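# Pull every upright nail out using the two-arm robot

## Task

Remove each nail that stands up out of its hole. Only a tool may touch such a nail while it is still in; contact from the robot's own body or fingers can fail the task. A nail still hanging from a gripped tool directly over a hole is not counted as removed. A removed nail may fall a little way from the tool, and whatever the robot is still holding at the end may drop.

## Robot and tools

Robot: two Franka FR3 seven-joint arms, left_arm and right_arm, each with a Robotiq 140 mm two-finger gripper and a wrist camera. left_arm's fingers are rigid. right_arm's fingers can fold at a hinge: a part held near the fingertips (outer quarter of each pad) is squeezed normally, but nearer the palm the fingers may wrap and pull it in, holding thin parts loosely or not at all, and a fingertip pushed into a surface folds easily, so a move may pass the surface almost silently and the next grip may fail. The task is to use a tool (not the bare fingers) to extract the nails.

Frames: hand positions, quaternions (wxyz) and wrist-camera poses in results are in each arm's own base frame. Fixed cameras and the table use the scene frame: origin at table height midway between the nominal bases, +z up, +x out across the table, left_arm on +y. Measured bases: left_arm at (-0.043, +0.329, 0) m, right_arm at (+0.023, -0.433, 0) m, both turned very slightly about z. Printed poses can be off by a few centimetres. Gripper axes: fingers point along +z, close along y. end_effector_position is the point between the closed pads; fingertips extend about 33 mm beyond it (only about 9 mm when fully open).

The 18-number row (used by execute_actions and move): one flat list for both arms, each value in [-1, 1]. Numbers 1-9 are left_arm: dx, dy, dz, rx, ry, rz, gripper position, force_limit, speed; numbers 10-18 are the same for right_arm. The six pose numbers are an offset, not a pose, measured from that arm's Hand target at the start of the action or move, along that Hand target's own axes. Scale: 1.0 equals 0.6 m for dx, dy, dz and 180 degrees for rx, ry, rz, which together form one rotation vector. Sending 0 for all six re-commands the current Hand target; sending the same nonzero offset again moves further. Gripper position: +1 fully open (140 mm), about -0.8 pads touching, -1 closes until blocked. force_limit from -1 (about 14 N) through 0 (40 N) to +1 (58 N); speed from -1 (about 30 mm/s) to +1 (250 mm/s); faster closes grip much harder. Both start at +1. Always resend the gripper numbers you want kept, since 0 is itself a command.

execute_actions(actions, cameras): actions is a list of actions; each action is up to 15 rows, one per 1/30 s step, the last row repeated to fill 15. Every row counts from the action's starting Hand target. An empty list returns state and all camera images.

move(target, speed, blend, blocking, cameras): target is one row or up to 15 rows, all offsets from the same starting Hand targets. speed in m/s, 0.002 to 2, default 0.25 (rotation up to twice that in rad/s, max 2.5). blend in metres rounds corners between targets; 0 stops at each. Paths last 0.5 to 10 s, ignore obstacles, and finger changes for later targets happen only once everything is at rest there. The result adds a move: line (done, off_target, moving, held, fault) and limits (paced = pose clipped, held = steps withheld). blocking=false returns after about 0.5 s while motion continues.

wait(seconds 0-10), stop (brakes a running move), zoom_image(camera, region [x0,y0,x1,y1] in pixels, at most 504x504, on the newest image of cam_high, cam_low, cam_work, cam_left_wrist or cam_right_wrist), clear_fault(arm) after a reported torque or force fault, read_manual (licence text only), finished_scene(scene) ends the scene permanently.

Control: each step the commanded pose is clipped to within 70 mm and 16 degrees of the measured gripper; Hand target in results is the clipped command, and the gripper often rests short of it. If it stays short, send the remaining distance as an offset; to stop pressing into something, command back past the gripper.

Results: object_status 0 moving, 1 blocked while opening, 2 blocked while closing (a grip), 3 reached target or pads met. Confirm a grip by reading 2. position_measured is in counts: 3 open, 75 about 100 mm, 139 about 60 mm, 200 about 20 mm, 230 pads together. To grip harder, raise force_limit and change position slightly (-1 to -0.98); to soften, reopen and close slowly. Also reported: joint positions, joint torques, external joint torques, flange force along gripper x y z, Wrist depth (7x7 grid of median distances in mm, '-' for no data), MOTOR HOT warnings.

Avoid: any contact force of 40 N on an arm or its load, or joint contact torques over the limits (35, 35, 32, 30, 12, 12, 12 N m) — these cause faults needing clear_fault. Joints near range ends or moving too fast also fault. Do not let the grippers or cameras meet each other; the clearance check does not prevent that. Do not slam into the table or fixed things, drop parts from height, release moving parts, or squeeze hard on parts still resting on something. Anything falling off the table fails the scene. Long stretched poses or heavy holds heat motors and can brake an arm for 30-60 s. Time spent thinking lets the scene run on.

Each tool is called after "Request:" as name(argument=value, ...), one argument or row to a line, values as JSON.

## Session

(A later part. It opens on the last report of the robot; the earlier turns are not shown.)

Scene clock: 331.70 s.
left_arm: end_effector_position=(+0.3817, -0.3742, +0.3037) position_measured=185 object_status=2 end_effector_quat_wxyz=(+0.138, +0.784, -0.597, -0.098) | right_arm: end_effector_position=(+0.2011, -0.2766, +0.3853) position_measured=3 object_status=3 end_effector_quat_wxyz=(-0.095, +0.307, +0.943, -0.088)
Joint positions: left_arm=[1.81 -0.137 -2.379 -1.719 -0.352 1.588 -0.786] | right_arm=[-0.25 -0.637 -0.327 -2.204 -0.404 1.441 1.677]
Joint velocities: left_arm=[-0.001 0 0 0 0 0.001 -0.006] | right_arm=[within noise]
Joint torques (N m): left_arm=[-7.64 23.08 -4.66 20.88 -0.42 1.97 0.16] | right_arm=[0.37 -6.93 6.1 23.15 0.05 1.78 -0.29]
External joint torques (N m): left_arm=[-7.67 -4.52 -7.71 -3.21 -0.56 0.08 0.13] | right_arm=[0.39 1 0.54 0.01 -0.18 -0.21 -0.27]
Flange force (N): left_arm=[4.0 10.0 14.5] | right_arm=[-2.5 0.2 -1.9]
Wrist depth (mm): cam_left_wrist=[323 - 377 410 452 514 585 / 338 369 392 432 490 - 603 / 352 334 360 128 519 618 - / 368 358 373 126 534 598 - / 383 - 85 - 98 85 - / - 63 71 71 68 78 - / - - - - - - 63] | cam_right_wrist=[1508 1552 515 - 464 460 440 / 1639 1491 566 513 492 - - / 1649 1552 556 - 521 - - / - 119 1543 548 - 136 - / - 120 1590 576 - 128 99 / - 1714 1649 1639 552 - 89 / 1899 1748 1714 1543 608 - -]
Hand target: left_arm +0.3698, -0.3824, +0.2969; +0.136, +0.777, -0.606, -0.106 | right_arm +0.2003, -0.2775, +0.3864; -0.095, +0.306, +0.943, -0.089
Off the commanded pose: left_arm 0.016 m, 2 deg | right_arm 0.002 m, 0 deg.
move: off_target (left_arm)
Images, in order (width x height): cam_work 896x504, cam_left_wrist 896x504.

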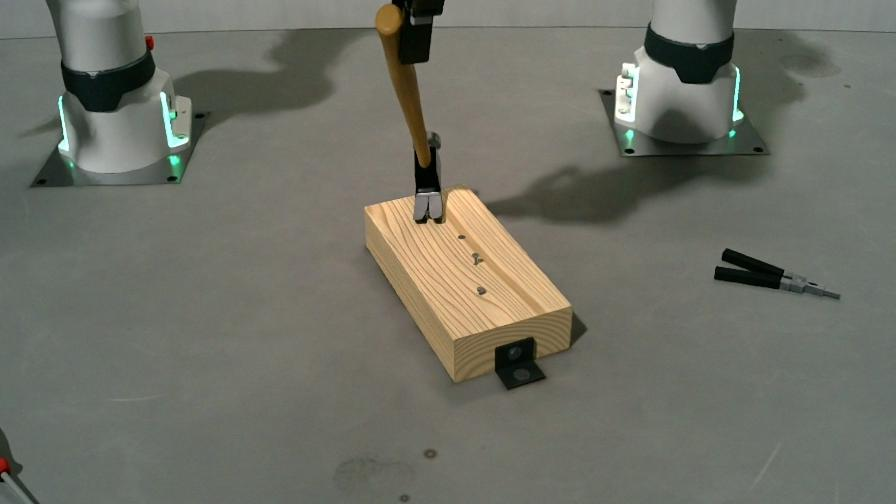

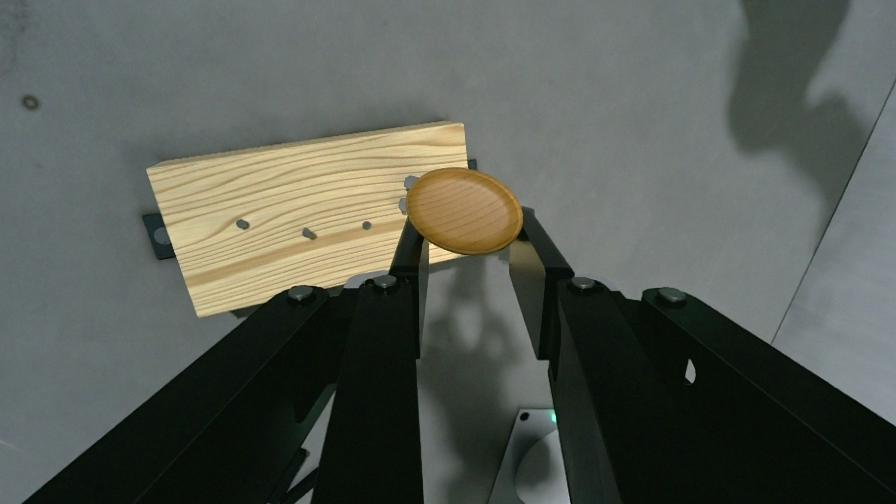

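Request:
move(
  target=[
    [0,-0.175,-0.021,-0.139,0,0,-1,1,-1,0,0,0,0,0,0,1,1,1],
    [0,-0.175,-0.021,-0.139,0,0,-0.35,1,-1,0,0,0,0,0,0,1,1,1],
    [0,-0.175,-0.021,-0.139,0,0,-1,1,0.6,0,0,0,0,0,0,1,1,1],
  ],
  speed=0.06,
  cameras=["cam_work","cam_left_wrist"],
)

Request:
zoom_image(
  camera="cam_work",
  region=[380, 170, 480, 270],
)

Request:
zoom_image(
  camera="cam_left_wrist",
  region=[300, 100, 460, 260],
)

Scene clock: 347.27 s.
left_arm: end_effector_position=(+0.4693, -0.3572, +0.2716) position_measured=188 object_status=2 end_effector_quat_wxyz=(+0.300, +0.728, -0.570, -0.236) | right_arm: end_effector_position=(+0.2011, -0.2766, +0.3853) position_measured=3 object_status=3 end_effector_quat_wxyz=(-0.095, +0.307, +0.943, -0.088)
Joint positions: left_arm=[2.559 -0.893 -2.679 -0.746 -0.808 0.921 -0.67] | right_arm=[-0.25 -0.637 -0.327 -2.204 -0.404 1.441 1.677]
Joint torques (N m): left_arm=[0.5 54.51 5.88 22.61 -1.15 0.42 -0.06] | right_arm=[0.38 -6.88 6.1 23.12 0.06 1.78 -0.33]
External joint torques (N m): left_arm=[0.54 1.13 0.08 1.83 -0.26 -0.02 -0.13] | right_arm=[0.31 0.82 0.47 0.12 -0.18 -0.2 -0.32]
Flange force (N): left_arm=[0.0 0.0 0.0] | right_arm=[-2.2 -0.1 -1.9]
Wrist depth (mm): cam_left_wrist=[263 296 362 446 - - 1822 / 269 311 363 507 669 - - / 275 295 339 130 - - 1836 / 285 286 338 132 134 - 1742 / 297 291 83 84 98 87 - / - 62 - 68 68 77 - / - - - - - - 62] | cam_right_wrist=[1508 1419 - 500 493 - - / 1580 1526 - - - - 470 / 1649 1534 - 518 507 - - / 1725 119 1571 552 523 146 - / - 119 1590 579 535 128 95 / - 1703 1660 580 564 - 89 / 1872 1872 1649 601 - - -]
Hand target: left_arm +0.4697, -0.3574, +0.2730; +0.301, +0.729, -0.568, -0.235 | right_arm +0.2003, -0.2775, +0.3864; -0.095, +0.306, +0.943, -0.089
Off the commanded pose: left_arm 0.001 m, 0 deg | right_arm 0.002 m, 0 deg.
move: done; target 2's new numbers were sent with left_arm's hand 0.005 m and 0 deg from that target
Images, in order (width x height): cam_work 896x504, cam_left_wrist 896x504.

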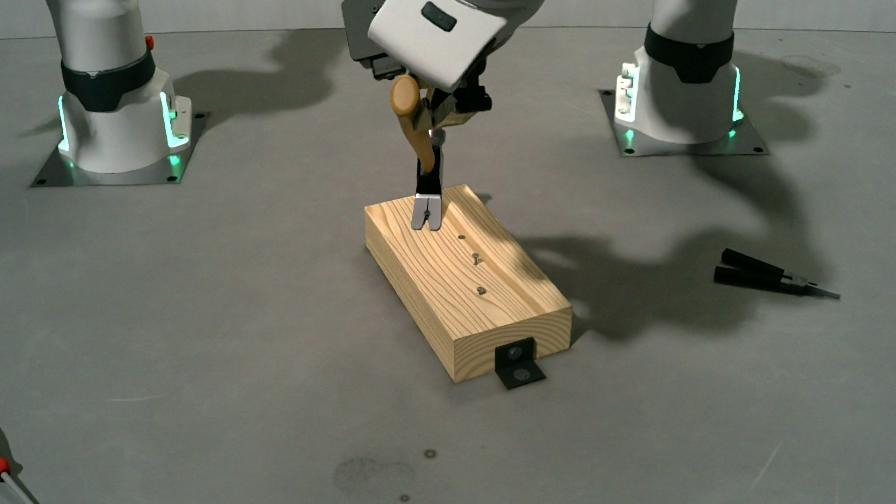

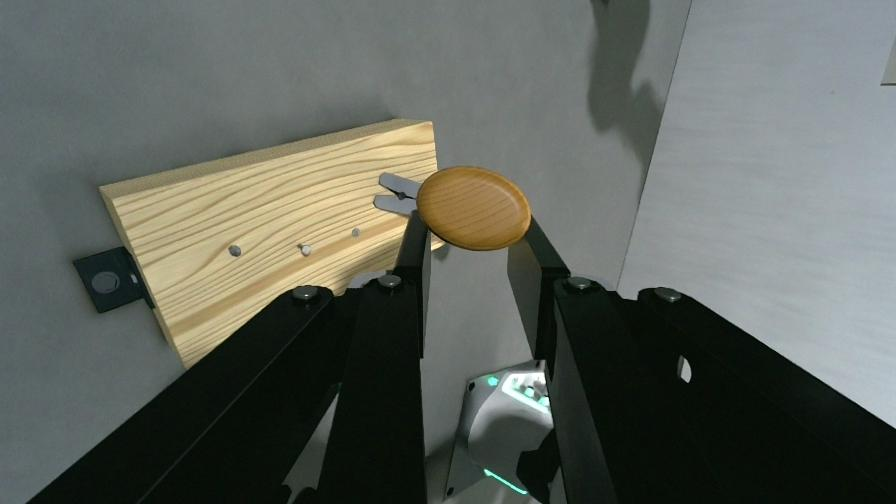

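Scaled by 5.040.

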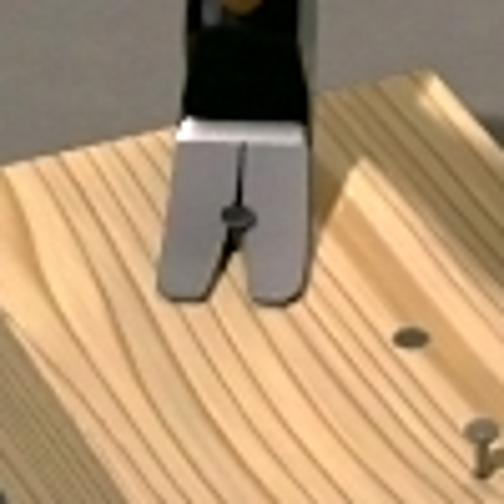

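Scaled by 3.150.

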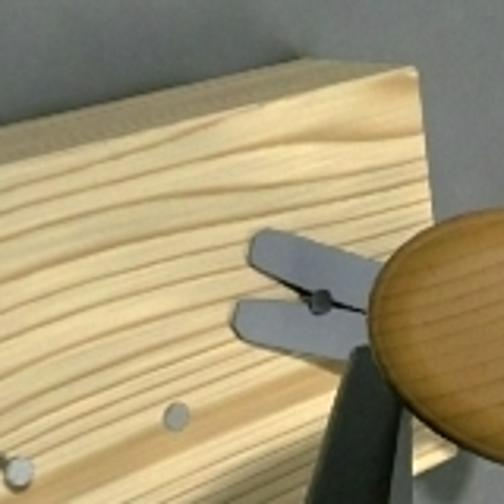

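Request:
move(
  target=[
    [0,0.0825,0.035,0.083,0,0,-1,1,0.6,0,0,0,0,0,0,1,1,1],
    [0,0.142,0.082,0.139,0,0,-1,1,0.6,0,0,0,0,0,0,1,1,1],
  ],
  speed=0.05,
  blend=0.003,
  cameras=["cam_work","cam_left_wrist"],
)

Request:
zoom_image(
  camera="cam_work",
  region=[380, 170, 480, 270],
)

Request:
zoom_image(
  camera="cam_left_wrist",
  region=[340, 100, 500, 260],
)

Scene clock: 357.87 s.
left_arm: end_effector_position=(+0.3879, -0.3735, +0.3082) position_measured=188 object_status=2 end_effector_quat_wxyz=(+0.139, +0.782, -0.600, -0.096) | right_arm: end_effector_position=(+0.2011, -0.2766, +0.3853) position_measured=3 object_status=3 end_effector_quat_wxyz=(-0.095, +0.307, +0.943, -0.088)
Joint positions: left_arm=[1.856 -0.149 -2.414 -1.691 -0.356 1.572 -0.771] | right_arm=[-0.25 -0.637 -0.327 -2.204 -0.404 1.441 1.677]
Joint torques (N m): left_arm=[-6.87 21.63 -3.48 19.23 -0.44 2.51 -0.08] | right_arm=[0.38 -6.92 6.1 23.09 0.07 1.78 -0.31]
External joint torques (N m): left_arm=[-6.93 -7 -6.68 -4.72 -0.58 0.63 -0.12] | right_arm=[0.41 0.92 0.59 0.04 -0.15 -0.2 -0.29]
Flange force (N): left_arm=[6.0 5.5 18.3] | right_arm=[-2.3 0.2 -1.9]
Wrist depth (mm): cam_left_wrist=[326 - 381 414 462 510 - / 342 364 383 438 486 544 - / 353 343 365 132 511 598 656 / 371 368 378 134 540 - - / 387 403 83 509 98 87 - / - 61 76 71 68 77 - / - - - 579 - - 62] | cam_right_wrist=[1508 1427 - 503 - 454 433 / 1599 1499 - 520 - 474 449 / 1599 1571 1736 531 - 473 476 / 1771 119 1517 550 - 137 471 / - 119 1543 556 - 128 99 / - 1681 1639 588 551 533 89 / - 1808 1681 1526 550 566 -]
Hand target: left_arm +0.3775, -0.3805, +0.2983; +0.136, +0.777, -0.606, -0.106 | right_arm +0.2003, -0.2775, +0.3864; -0.095, +0.306, +0.943, -0.089
Off the commanded pose: left_arm 0.016 m, 2 deg | right_arm 0.002 m, 0 deg.
move: off_target (left_arm)
Images, in order (width x height): cam_work 896x504, cam_left_wrist 896x504.

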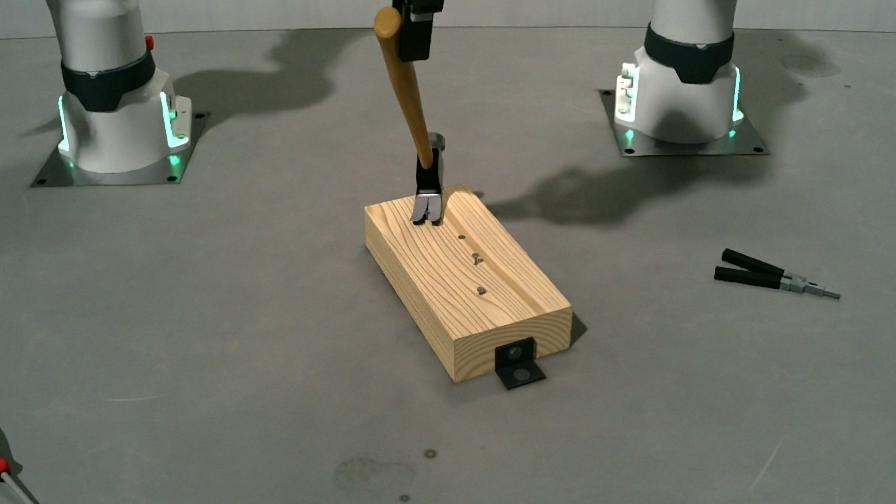

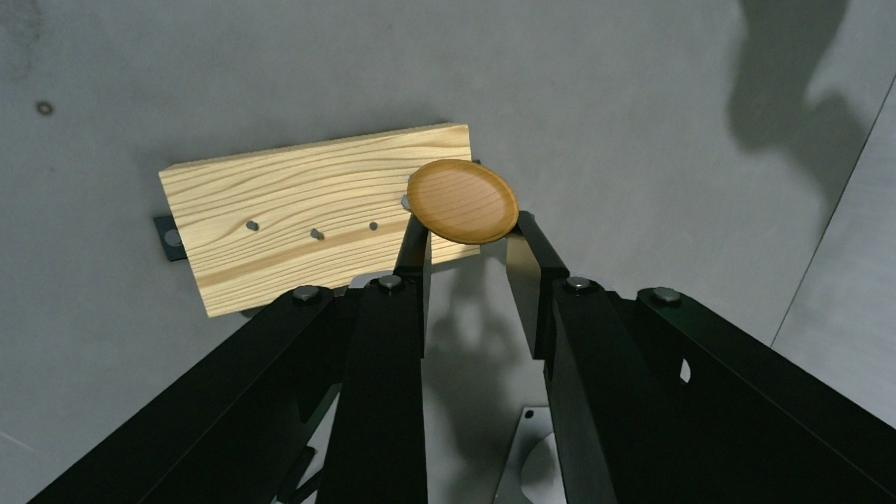

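Scaled by 5.040.

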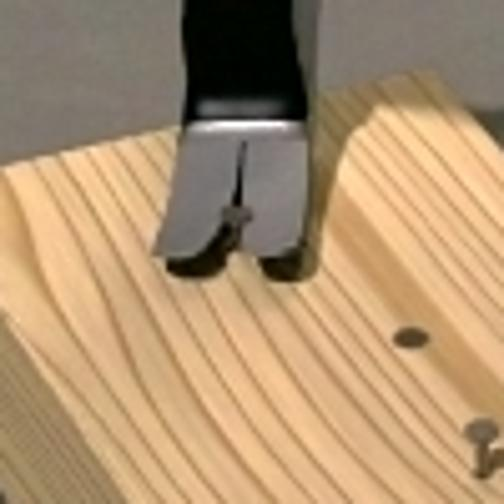

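Scaled by 3.150.

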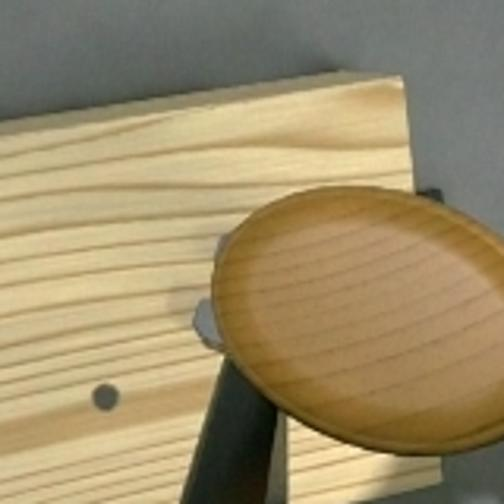

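Request:
move(
  target=[0,0.092,0.0157,0.078,0,0,-1,1,0.6,0,0,0,0,0,0,1,1,1],
  speed=0.03,
  cameras=["cam_work","cam_left_wrist"],
)

Request:
zoom_image(
  camera="cam_work",
  region=[380, 170, 480, 270],
)

Request:
zoom_image(
  camera="cam_left_wrist",
  region=[340, 100, 500, 260],
)

Scene clock: 367.77 s.
left_arm: end_effector_position=(+0.3560, -0.3787, +0.3186) position_measured=188 object_status=2 end_effector_quat_wxyz=(+0.035, +0.804, -0.593, -0.012) | right_arm: end_effector_position=(+0.2011, -0.2766, +0.3853) position_measured=3 object_status=3 end_effector_quat_wxyz=(-0.095, +0.307, +0.943, -0.088)
Joint positions: left_arm=[1.744 0.148 -2.557 -1.954 0.008 1.819 -1.121] | right_arm=[-0.25 -0.637 -0.327 -2.204 -0.404 1.441 1.677]
Joint velocities: left_arm=[0.001 0.001 0 0 0 0.001 -0.006] | right_arm=[within noise]
Joint torques (N m): left_arm=[-15.14 16.87 -17.03 16.86 -5.39 0.13 0.6] | right_arm=[0.37 -6.88 6.09 23.08 0.05 1.78 -0.32]
External joint torques (N m): left_arm=[-15.3 -4.76 -14.46 -7.99 -6.07 -2.5 0.6] | right_arm=[0.35 0.89 0.52 0.02 -0.17 -0.21 -0.3]
Flange force (N): left_arm=[5.3 27.5 13.4] | right_arm=[-2.2 0.1 -1.8]
Wrist depth (mm): cam_left_wrist=[393 399 405 417 425 427 439 / 414 417 425 427 443 449 453 / 428 436 390 135 464 484 488 / 444 462 408 148 138 - 514 / 469 475 82 504 98 85 - / - 61 76 533 68 77 567 / - - - 574 - - -] | cam_right_wrist=[1517 552 - 505 478 472 433 / 1534 1517 - 517 491 - - / 1629 1526 515 532 509 488 - / 1692 119 1526 546 498 146 460 / - 119 1562 576 - 128 99 / - 1736 1639 1466 553 522 89 / - 1759 1703 1491 597 546 -]
Hand target: left_arm +0.3240, -0.3939, +0.3083; +0.040, +0.787, -0.614, -0.031 | right_arm +0.2003, -0.2775, +0.3864; -0.095, +0.306, +0.943, -0.089
Off the commanded pose: left_arm 0.037 m, 4 deg | right_arm 0.002 m, 0 deg.
move: off_target (left_arm)
Images, in order (width x height): cam_work 896x504, cam_left_wrist 896x504.

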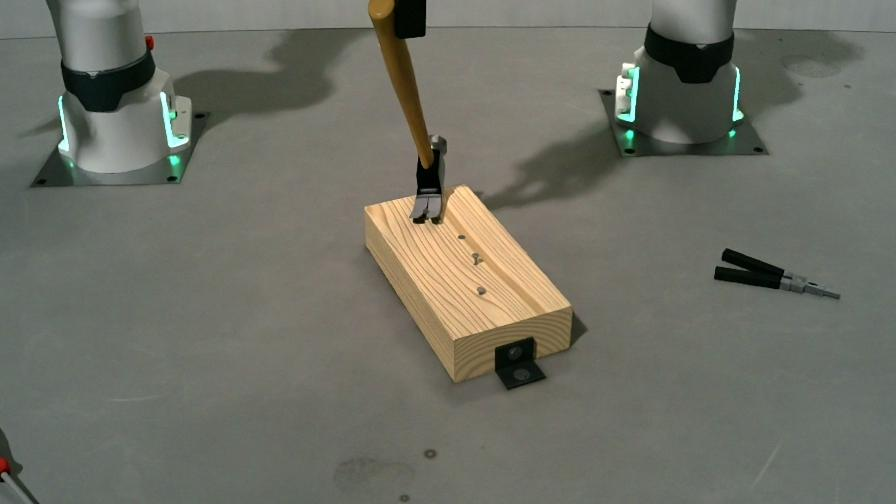

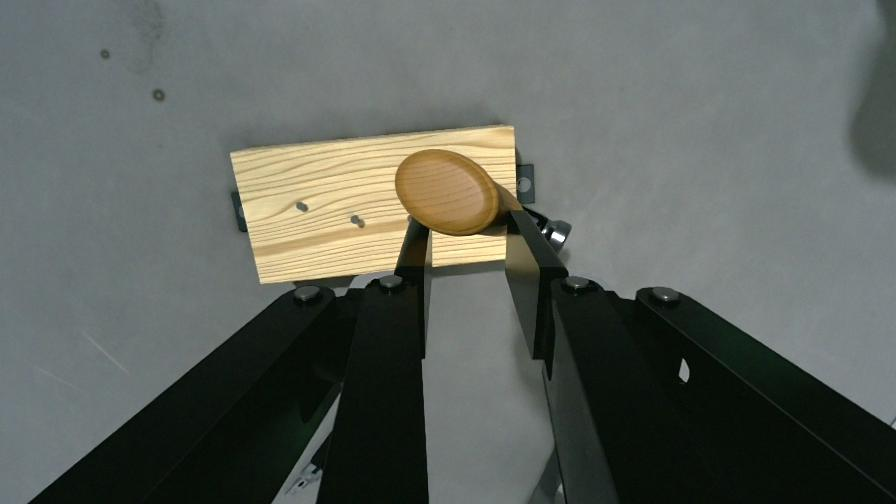

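Scaled by 5.040.

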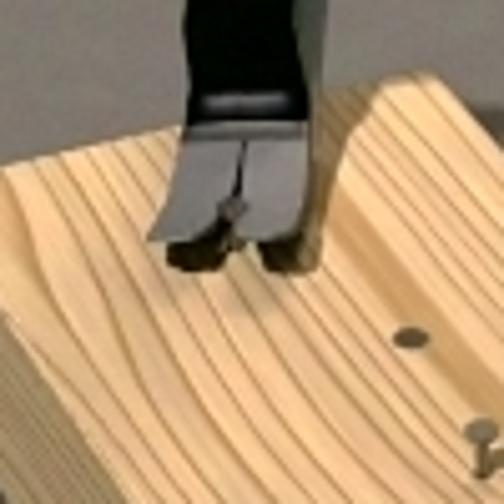

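Scaled by 3.150.

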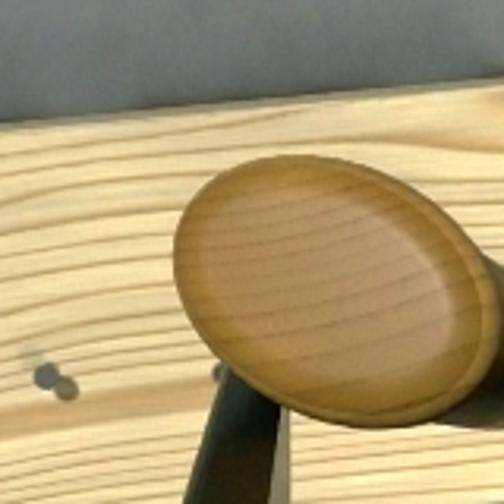

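Request:
move(
  target=[-0.012,-0.058,-0.017,-0.022,0,0,-1,1,0.6,0,0,0,0,0,0,1,1,1],
  speed=0.06,
  cameras=["cam_work","cam_left_wrist"],
)

Scene clock: 400.07 s.
left_arm: end_effector_position=(+0.3580, -0.3775, +0.3155) position_measured=235 object_status=3 end_effector_quat_wxyz=(+0.066, +0.787, -0.611, -0.051) | right_arm: end_effector_position=(+0.2011, -0.2766, +0.3853) position_measured=3 object_status=3 end_effector_quat_wxyz=(-0.095, +0.307, +0.943, -0.088)
Joint positions: left_arm=[1.743 0.058 -2.491 -1.866 -0.106 1.728 -0.979] | right_arm=[-0.25 -0.637 -0.327 -2.204 -0.404 1.441 1.677]
Joint velocities: left_arm=[0 0 0 0.001 0 0 0.007] | right_arm=[within noise]
Joint torques (N m): left_arm=[-0.19 22.81 -0.61 26.95 0.09 2.1 0.26] | right_arm=[0.45 -6.96 6.11 23.1 0.05 1.79 -0.34]
External joint torques (N m): left_arm=[-0.21 -0.55 0.55 2.24 -0.4 -0.28 0.24] | right_arm=[0.47 0.83 0.58 0.06 -0.16 -0.18 -0.32]
Flange force (N): left_arm=[9.8 -6.6 -7.0] | right_arm=[-2.1 0.2 -1.9]
Wrist depth (mm): cam_left_wrist=[365 375 394 414 428 451 457 / 381 396 412 427 455 476 501 / 399 378 381 395 457 507 544 / 421 416 402 150 154 540 572 / 440 462 80 85 91 564 - / 459 - 69 67 68 71 - / - - 65 - - - -] | cam_right_wrist=[1534 1450 521 - - 457 433 / 1552 1466 556 - - 466 - / 1639 1517 580 - - 473 - / 1703 119 1427 548 - 137 465 / - 119 1571 - - 128 99 / - 1725 1619 592 - - 89 / 1926 1771 1748 1562 601 - -]
Hand target: left_arm +0.3568, -0.3782, +0.3149; +0.067, +0.786, -0.613, -0.053 | right_arm +0.2003, -0.2775, +0.3864; -0.095, +0.306, +0.943, -0.089
Off the commanded pose: left_arm 0.001 m, 0 deg | right_arm 0.002 m, 0 deg.
move: done
Images, in order (width x height): cam_work 896x504, cam_left_wrist 896x504.

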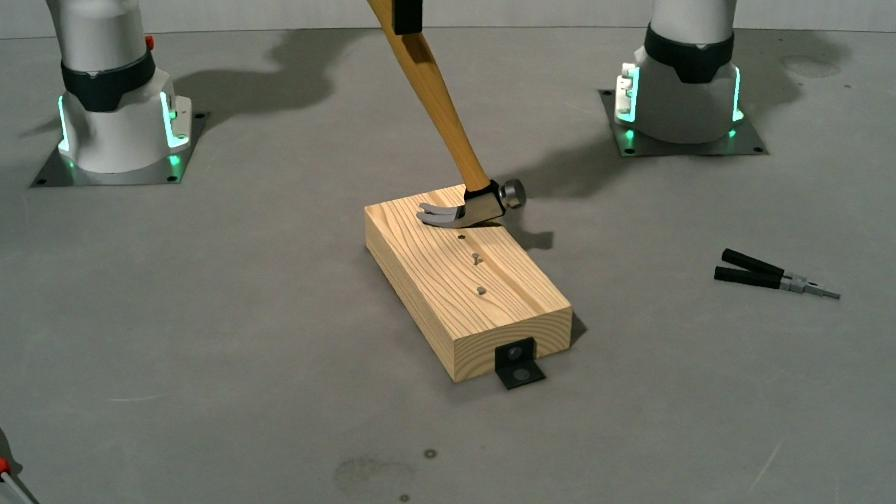

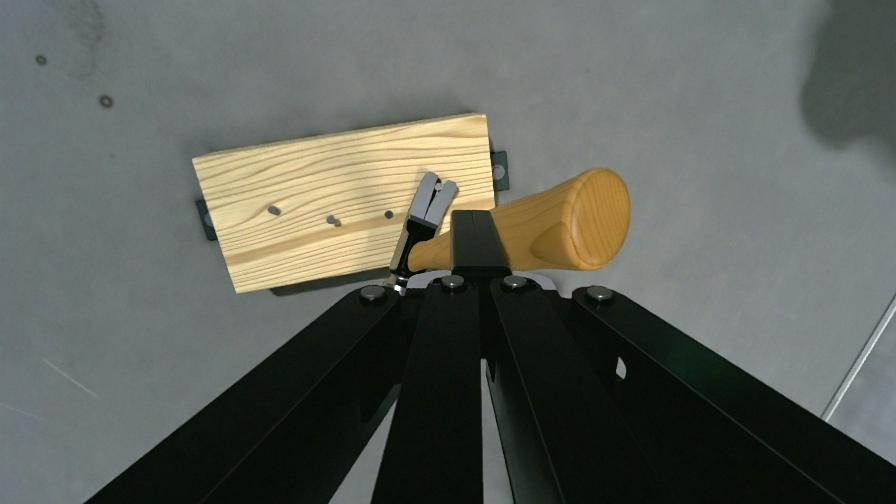

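Request:
move(
  target=[0,0,-0.12,0,0,0,-1,1,0.6,0,0,0,0,0,0,1,1,1],
  speed=0.1,
  cameras=["all"],
)

Request:
zoom_image(
  camera="cam_work",
  region=[350, 0, 560, 260],
)

Scene clock: 413.70 s.
left_arm: end_effector_position=(+0.3696, -0.3749, +0.3865) position_measured=235 object_status=3 end_effector_quat_wxyz=(+0.066, +0.787, -0.612, -0.051) | right_arm: end_effector_position=(+0.2011, -0.2766, +0.3853) position_measured=3 object_status=3 end_effector_quat_wxyz=(-0.095, +0.307, +0.943, -0.088)
Joint positions: left_arm=[1.753 0.014 -2.469 -1.643 -0.128 1.537 -0.962] | right_arm=[-0.25 -0.637 -0.327 -2.204 -0.404 1.441 1.677]
Joint velocities: left_arm=[0 0 0 0.003 0 -0.005 0.004] | right_arm=[within noise]
Joint torques (N m): left_arm=[-0.05 23.57 0.36 26.41 0.06 2.12 0.15] | right_arm=[0.36 -6.91 6.11 23.11 0.05 1.8 -0.34]
External joint torques (N m): left_arm=[-0.06 -0.5 0.63 2.16 -0.38 -0.26 0.13] | right_arm=[0.34 1.03 0.51 -0.02 -0.18 -0.19 -0.32]
Flange force (N): left_arm=[9.9 -6.6 -9.3] | right_arm=[-2.6 0.1 -1.7]
Wrist depth (mm): cam_left_wrist=[422 435 455 478 499 519 558 / 443 462 475 493 530 559 - / 463 480 452 464 215 559 604 / 483 544 473 150 585 592 672 / 513 534 80 85 91 684 704 / 552 - 69 67 68 71 - / - - 65 - - - -] | cam_right_wrist=[1517 1714 518 501 - - 424 / 1526 - - - - 473 448 / 1629 1580 553 511 505 479 465 / 1714 119 - - 533 146 - / - 119 1571 - - 128 99 / - 1660 1670 586 - 539 89 / 1846 2046 1759 1571 - - -]
Hand target: left_arm +0.3687, -0.3753, +0.3858; +0.067, +0.786, -0.613, -0.053 | right_arm +0.2003, -0.2775, +0.3864; -0.095, +0.306, +0.943, -0.089
Off the commanded pose: left_arm 0.001 m, 0 deg | right_arm 0.002 m, 0 deg.
move: done

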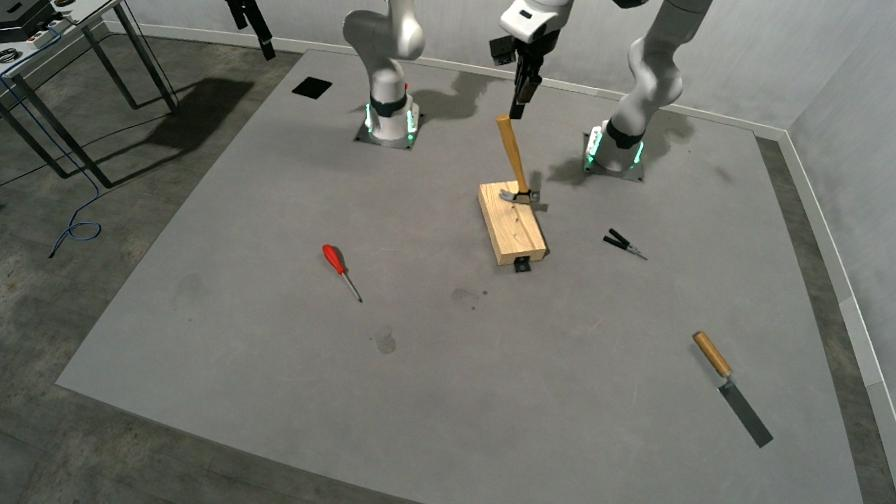

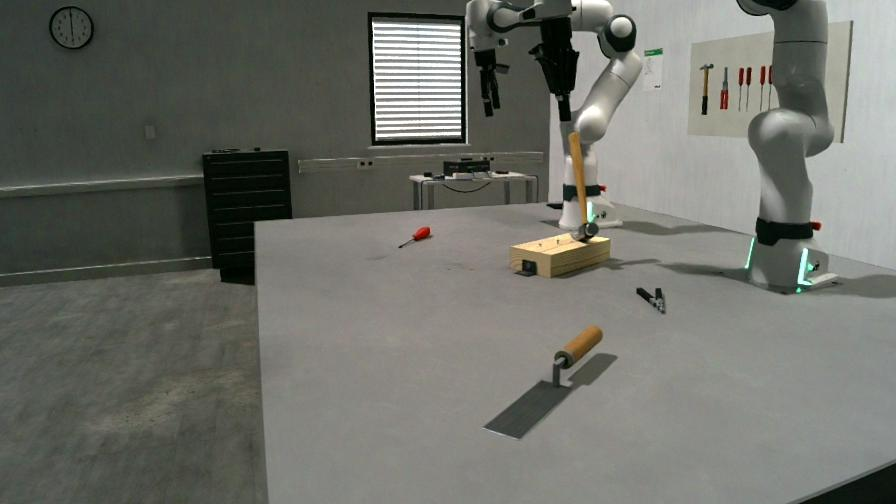

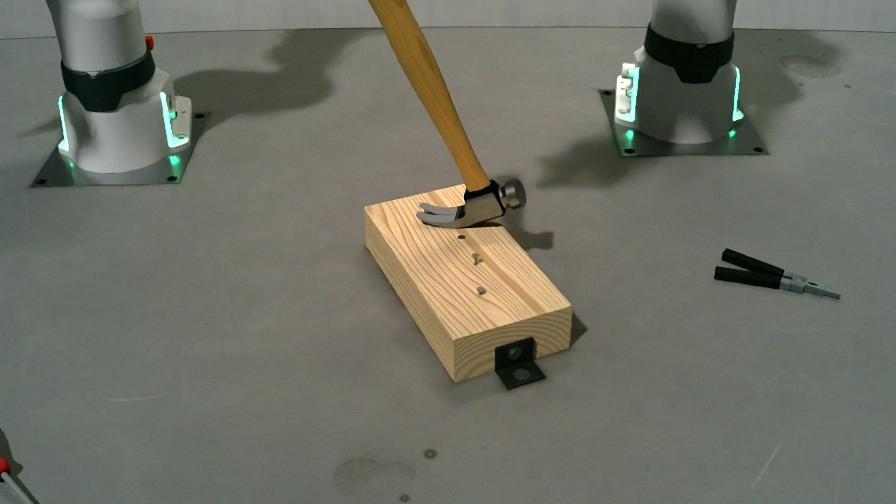

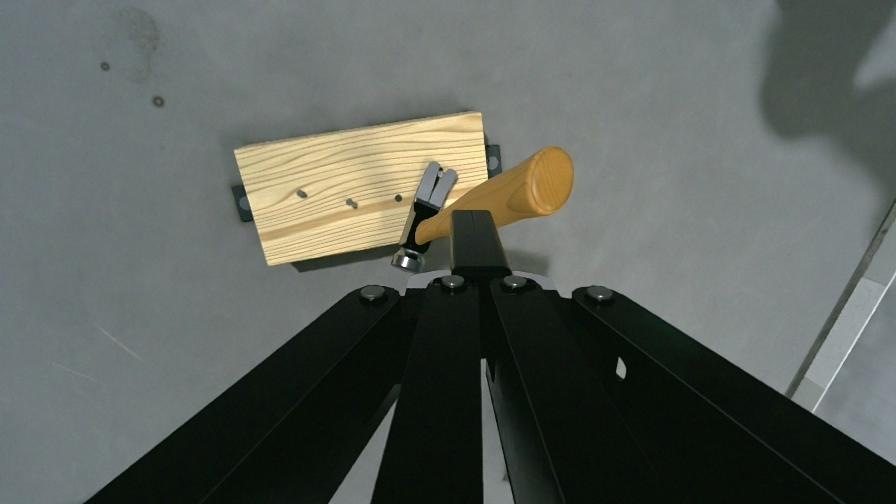

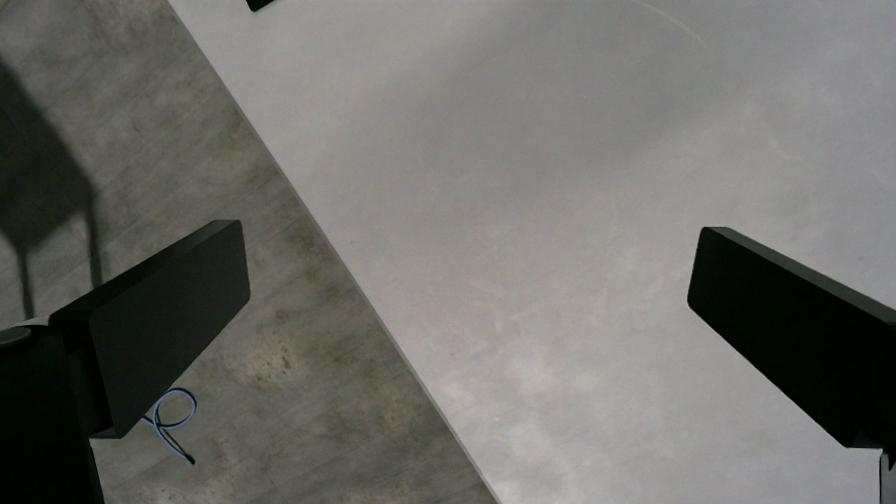

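Scaled by 1.938.

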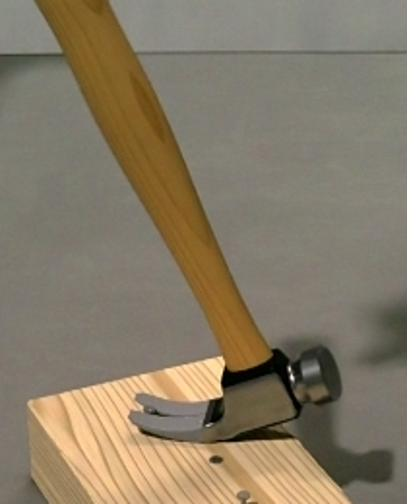

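Request:
move(
  target=[
    [0,0.02,-0.115,0,0,0,-1,1,0.6,0,0,0,0,0,0,1,1,1],
    [0.0915,0.124,-0.038,0.1655,-0.0485,-0.385,-0.05,1,0.6,0,0,0,0,0,0,1,1,1],
  ],
  speed=0.25,
  cameras=["cam_work","cam_left_wrist","cam_low"],
)

Scene clock: 475.17 s.
left_arm: end_effector_position=(+0.3159, -0.4449, +0.4222) position_measured=135 object_status=0 end_effector_quat_wxyz=(-0.209, +0.976, -0.061, +0.015) | right_arm: end_effector_position=(+0.2011, -0.2766, +0.3853) position_measured=3 object_status=3 end_effector_quat_wxyz=(-0.095, +0.307, +0.943, -0.088)
Joint positions: left_arm=[1.545 -0.499 -2.358 -0.986 -0.028 1.073 -2.284] | right_arm=[-0.25 -0.637 -0.327 -2.204 -0.404 1.441 1.677]
Joint torques (N m): left_arm=[0.26 38.45 8.48 22.38 1.68 1.44 -0.17] | right_arm=[0.4 -6.89 6.11 23.11 0.06 1.78 -0.34]
External joint torques (N m): left_arm=[0.3 -0.11 -0.33 2.14 -0.28 -0.25 -0.13] | right_arm=[0.36 0.89 0.51 0.08 -0.17 -0.2 -0.32]
Flange force (N): left_arm=[0.0 0.0 0.0] | right_arm=[-2.3 0.0 -1.9]
Wrist depth (mm): cam_left_wrist=[- - - 492 480 445 402 / - 780 676 506 487 458 421 / 2094 820 692 303 505 474 434 / - - 135 654 151 494 444 / - 90 109 656 118 92 447 / - 70 71 712 - 68 71 / - - - 732 - - -] | cam_right_wrist=[1562 1275 - 501 476 - - / 1590 1491 - 509 - 463 453 / 1571 1562 - 526 - - 459 / 1725 119 1499 543 534 137 - / - 119 1580 556 536 128 95 / - 1609 1660 1599 - - 89 / 1859 1941 1703 1526 583 - -]
Hand target: left_arm +0.3148, -0.4454, +0.4210; -0.209, +0.976, -0.060, +0.013 | right_arm +0.2003, -0.2775, +0.3864; -0.095, +0.306, +0.943, -0.089
Off the commanded pose: left_arm 0.002 m, 0 deg | right_arm 0.002 m, 0 deg.
move: done
Images, in order (width x height): cam_low 896x504, cam_work 896x504, cam_left_wrist 896x504.

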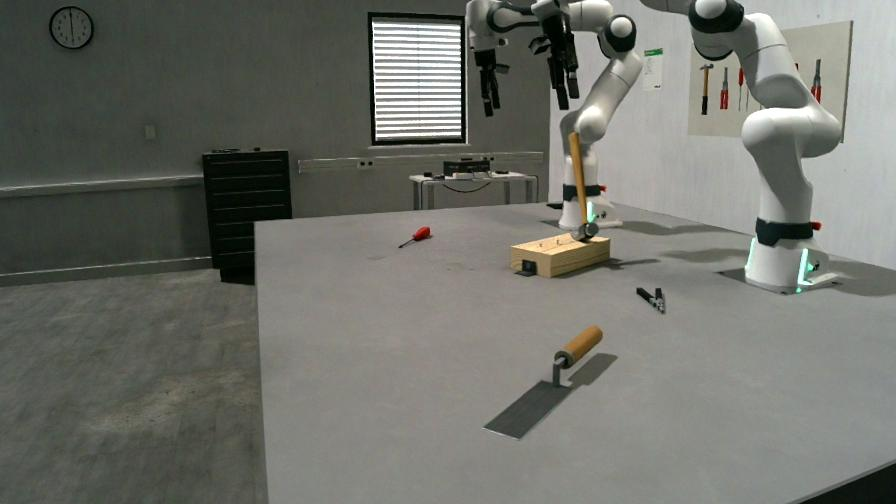

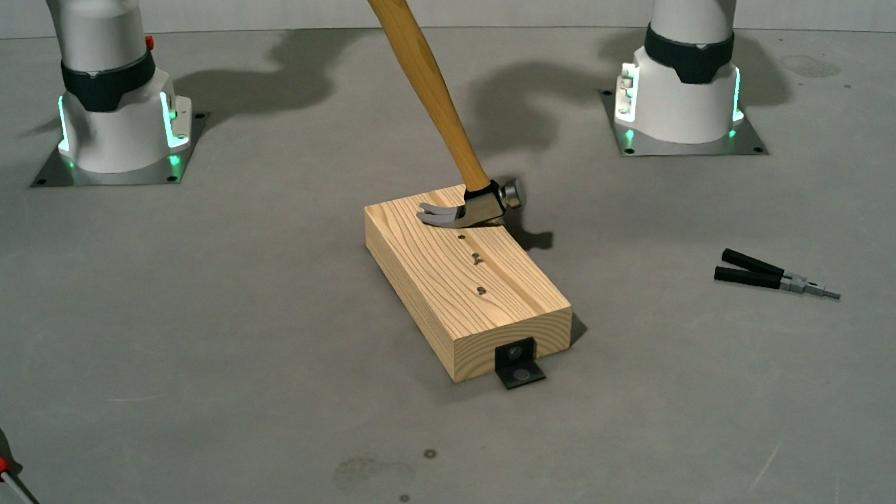

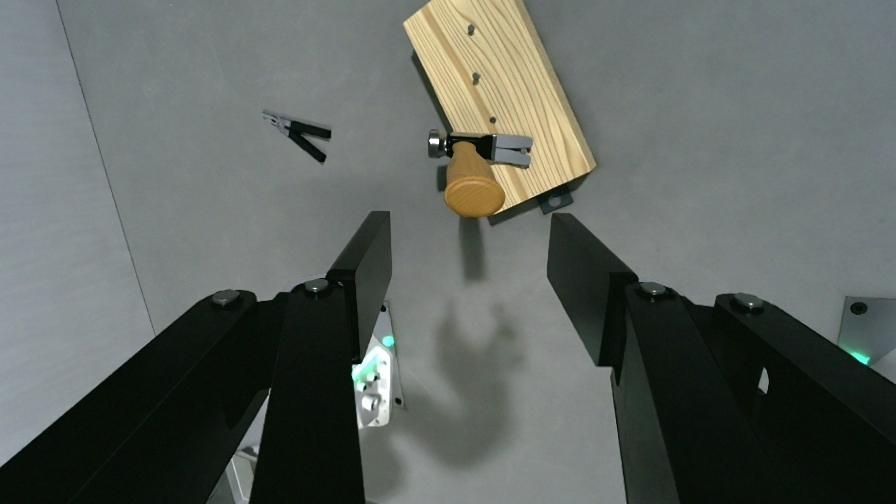

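Request:
move(
  target=[
    [-0.0167,0.018,0.1,0,0,0,-0.1,1,0.6,0,0,0,0,0,0,1,1,1],
    [-0.0167,0.018,0.327,0,0,0,-0.1,1,0.6,0,0,0,0,0,0,1,1,1],
  ],
  speed=0.15,
  blend=0.01,
  cameras=["cam_work","cam_left_wrist"],
)

Scene clock: 481.83 s.
left_arm: end_effector_position=(+0.3122, -0.3736, +0.2369) position_measured=141 object_status=3 end_effector_quat_wxyz=(-0.210, +0.976, -0.061, +0.010) | right_arm: end_effector_position=(+0.2011, -0.2766, +0.3853) position_measured=3 object_status=3 end_effector_quat_wxyz=(-0.095, +0.307, +0.943, -0.088)
Joint positions: left_arm=[1.309 -0.167 -2.295 -1.877 0.147 1.66 -2.456] | right_arm=[-0.25 -0.637 -0.327 -2.204 -0.404 1.441 1.677]
Joint velocities: left_arm=[0 0 0.001 0.001 0.001 0.003 -0.007] | right_arm=[within noise]
Joint torques (N m): left_arm=[-0.58 25.9 4.62 24.82 1.83 2.08 -0.18] | right_arm=[0.38 -6.92 6.12 23.13 0.06 1.8 -0.35]
External joint torques (N m): left_arm=[-0.71 0.74 0.34 1.2 0.4 0.55 -0.14] | right_arm=[0.4 0.9 0.58 0.04 -0.16 -0.19 -0.33]
Flange force (N): left_arm=[-1.2 -1.5 -1.4] | right_arm=[-2.3 0.2 -1.9]
Wrist depth (mm): cam_left_wrist=[- - 408 308 280 290 264 / - - 438 312 288 302 274 / - 582 472 156 299 321 284 / 719 607 - 82 129 331 298 / - - - - 98 91 304 / - 68 67 - - 71 70 / - 68 - 535 - - 63] | cam_right_wrist=[1526 - - - 463 482 - / 1571 1483 - - - 463 - / 1619 1526 - - - - - / 1692 119 - 569 527 137 - / - 119 1660 - 530 128 95 / - 111 1885 - - 540 89 / - 1759 1725 1590 - - -]
Hand target: left_arm +0.3135, -0.3741, +0.2376; -0.209, +0.976, -0.060, +0.013 | right_arm +0.2003, -0.2775, +0.3864; -0.095, +0.306, +0.943, -0.089
Off the commanded pose: left_arm 0.002 m, 0 deg | right_arm 0.002 m, 0 deg.
move: done
Images, in order (width x height): cam_work 896x504, cam_left_wrist 896x504.

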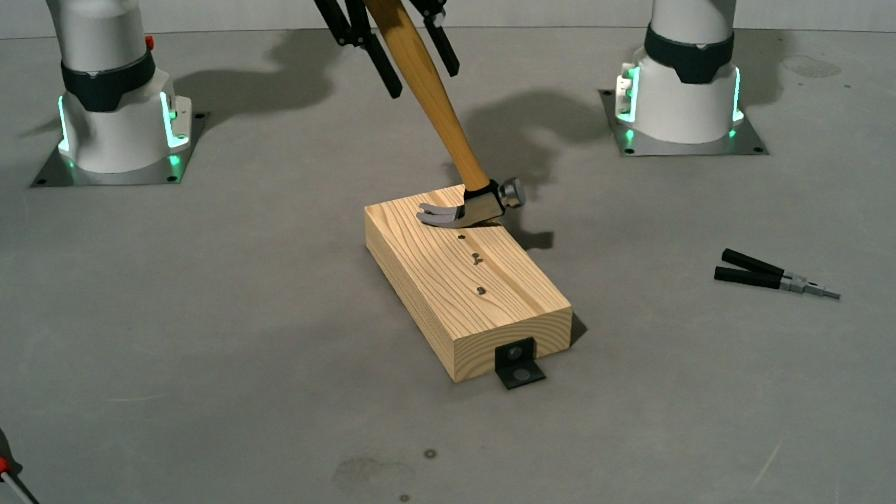

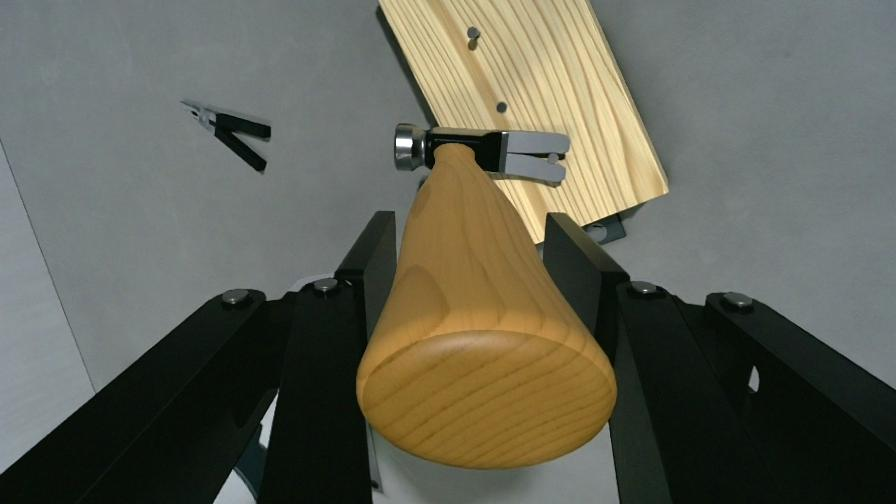

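Request:
move(
  target=[
    [0.023,-0.008,-0.058,0,0,0,-0.1,1,0.6,0,0,0,0,0,0,1,1,1],
    [0.023,-0.008,-0.058,0,0,0,-1,1,0.6,0,0,0,0,0,0,1,1,1],
  ],
  speed=0.15,
  cameras=["cam_work","cam_left_wrist"],
)

Request:
zoom_image(
  camera="cam_left_wrist",
  region=[380, 80, 620, 240],
)

Request:
zoom_image(
  camera="cam_work",
  region=[390, 160, 550, 260],
)

Scene clock: 490.07 s.
left_arm: end_effector_position=(+0.3272, -0.3856, +0.2724) position_measured=183 object_status=2 end_effector_quat_wxyz=(-0.209, +0.976, -0.058, +0.015) | right_arm: end_effector_position=(+0.2011, -0.2766, +0.3853) position_measured=3 object_status=3 end_effector_quat_wxyz=(-0.095, +0.307, +0.943, -0.088)
Joint positions: left_arm=[1.34 -0.207 -2.299 -1.75 0.132 1.578 -2.418] | right_arm=[-0.25 -0.637 -0.327 -2.204 -0.404 1.441 1.677]
Joint torques (N m): left_arm=[0.22 26.4 4.7 25.5 1.22 1.36 0.2] | right_arm=[0.43 -6.92 6.11 23.09 0.05 1.79 -0.3]
External joint torques (N m): left_arm=[0.18 -0.48 -0.47 1.71 -0.35 -0.23 0.24] | right_arm=[0.44 0.9 0.58 0.05 -0.17 -0.18 -0.28]
Flange force (N): left_arm=[6.7 6.6 -7.0] | right_arm=[-2.3 0.3 -1.9]
Wrist depth (mm): cam_left_wrist=[- 559 463 344 320 316 291 / - 578 489 358 330 332 304 / - 610 510 332 337 346 313 / - 598 551 133 346 367 323 / - - 85 96 96 91 339 / - 63 71 97 71 75 336 / - - - - - 71 64] | cam_right_wrist=[1491 - - - - 444 - / 1580 1499 558 528 - 468 - / 1660 1571 1404 515 507 - - / 1714 119 1543 546 - 135 474 / - 120 1562 - 546 128 95 / - 1649 1619 1491 557 533 89 / - 1783 1649 1599 577 554 -]
Hand target: left_arm +0.3260, -0.3856, +0.2713; -0.209, +0.976, -0.060, +0.013 | right_arm +0.2003, -0.2775, +0.3864; -0.095, +0.306, +0.943, -0.089
Off the commanded pose: left_arm 0.002 m, 0 deg | right_arm 0.002 m, 0 deg.
move: done
Images, in order (width x height): cam_work 896x504, cam_left_wrist 896x504.

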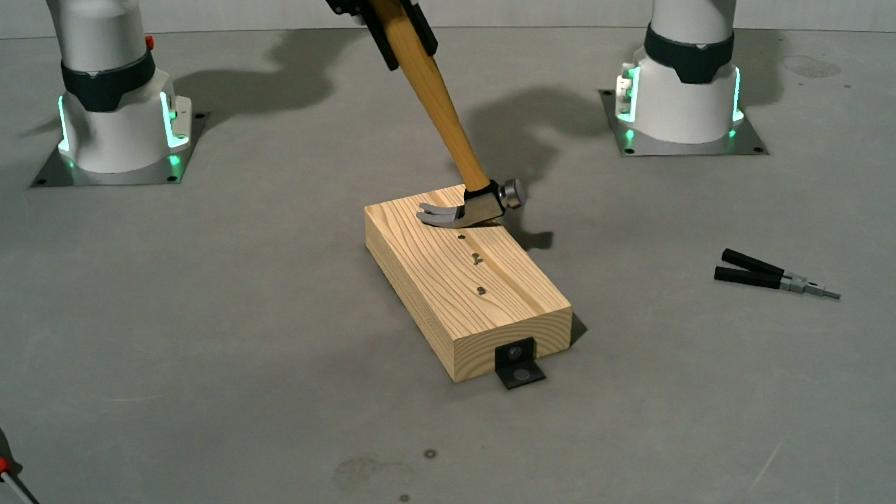

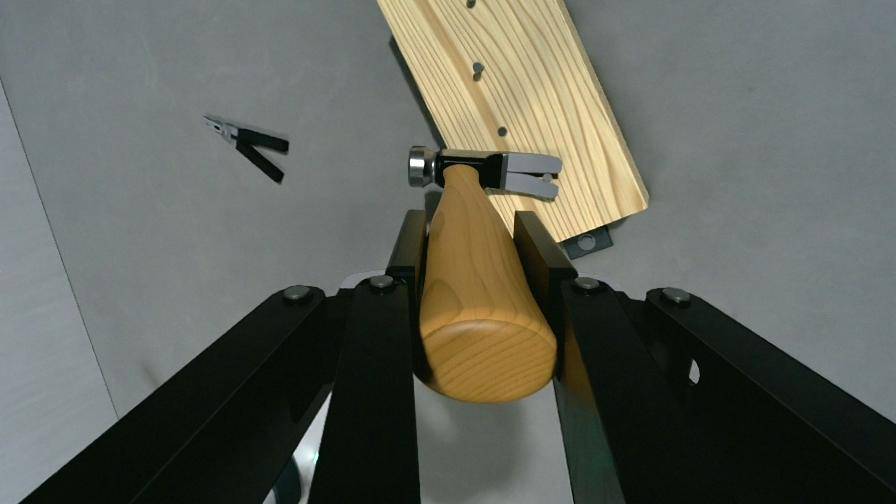

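Scaled by 2.100.

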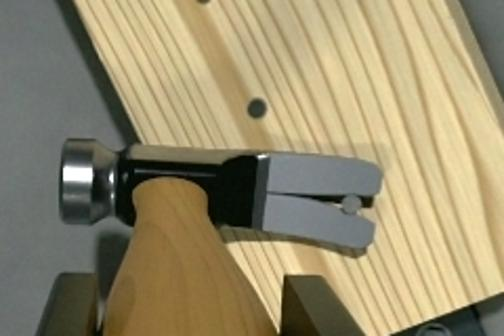

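Scaled by 3.150.

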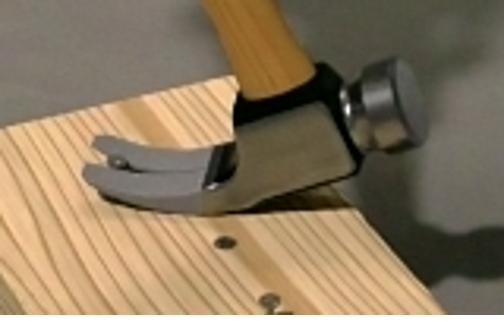

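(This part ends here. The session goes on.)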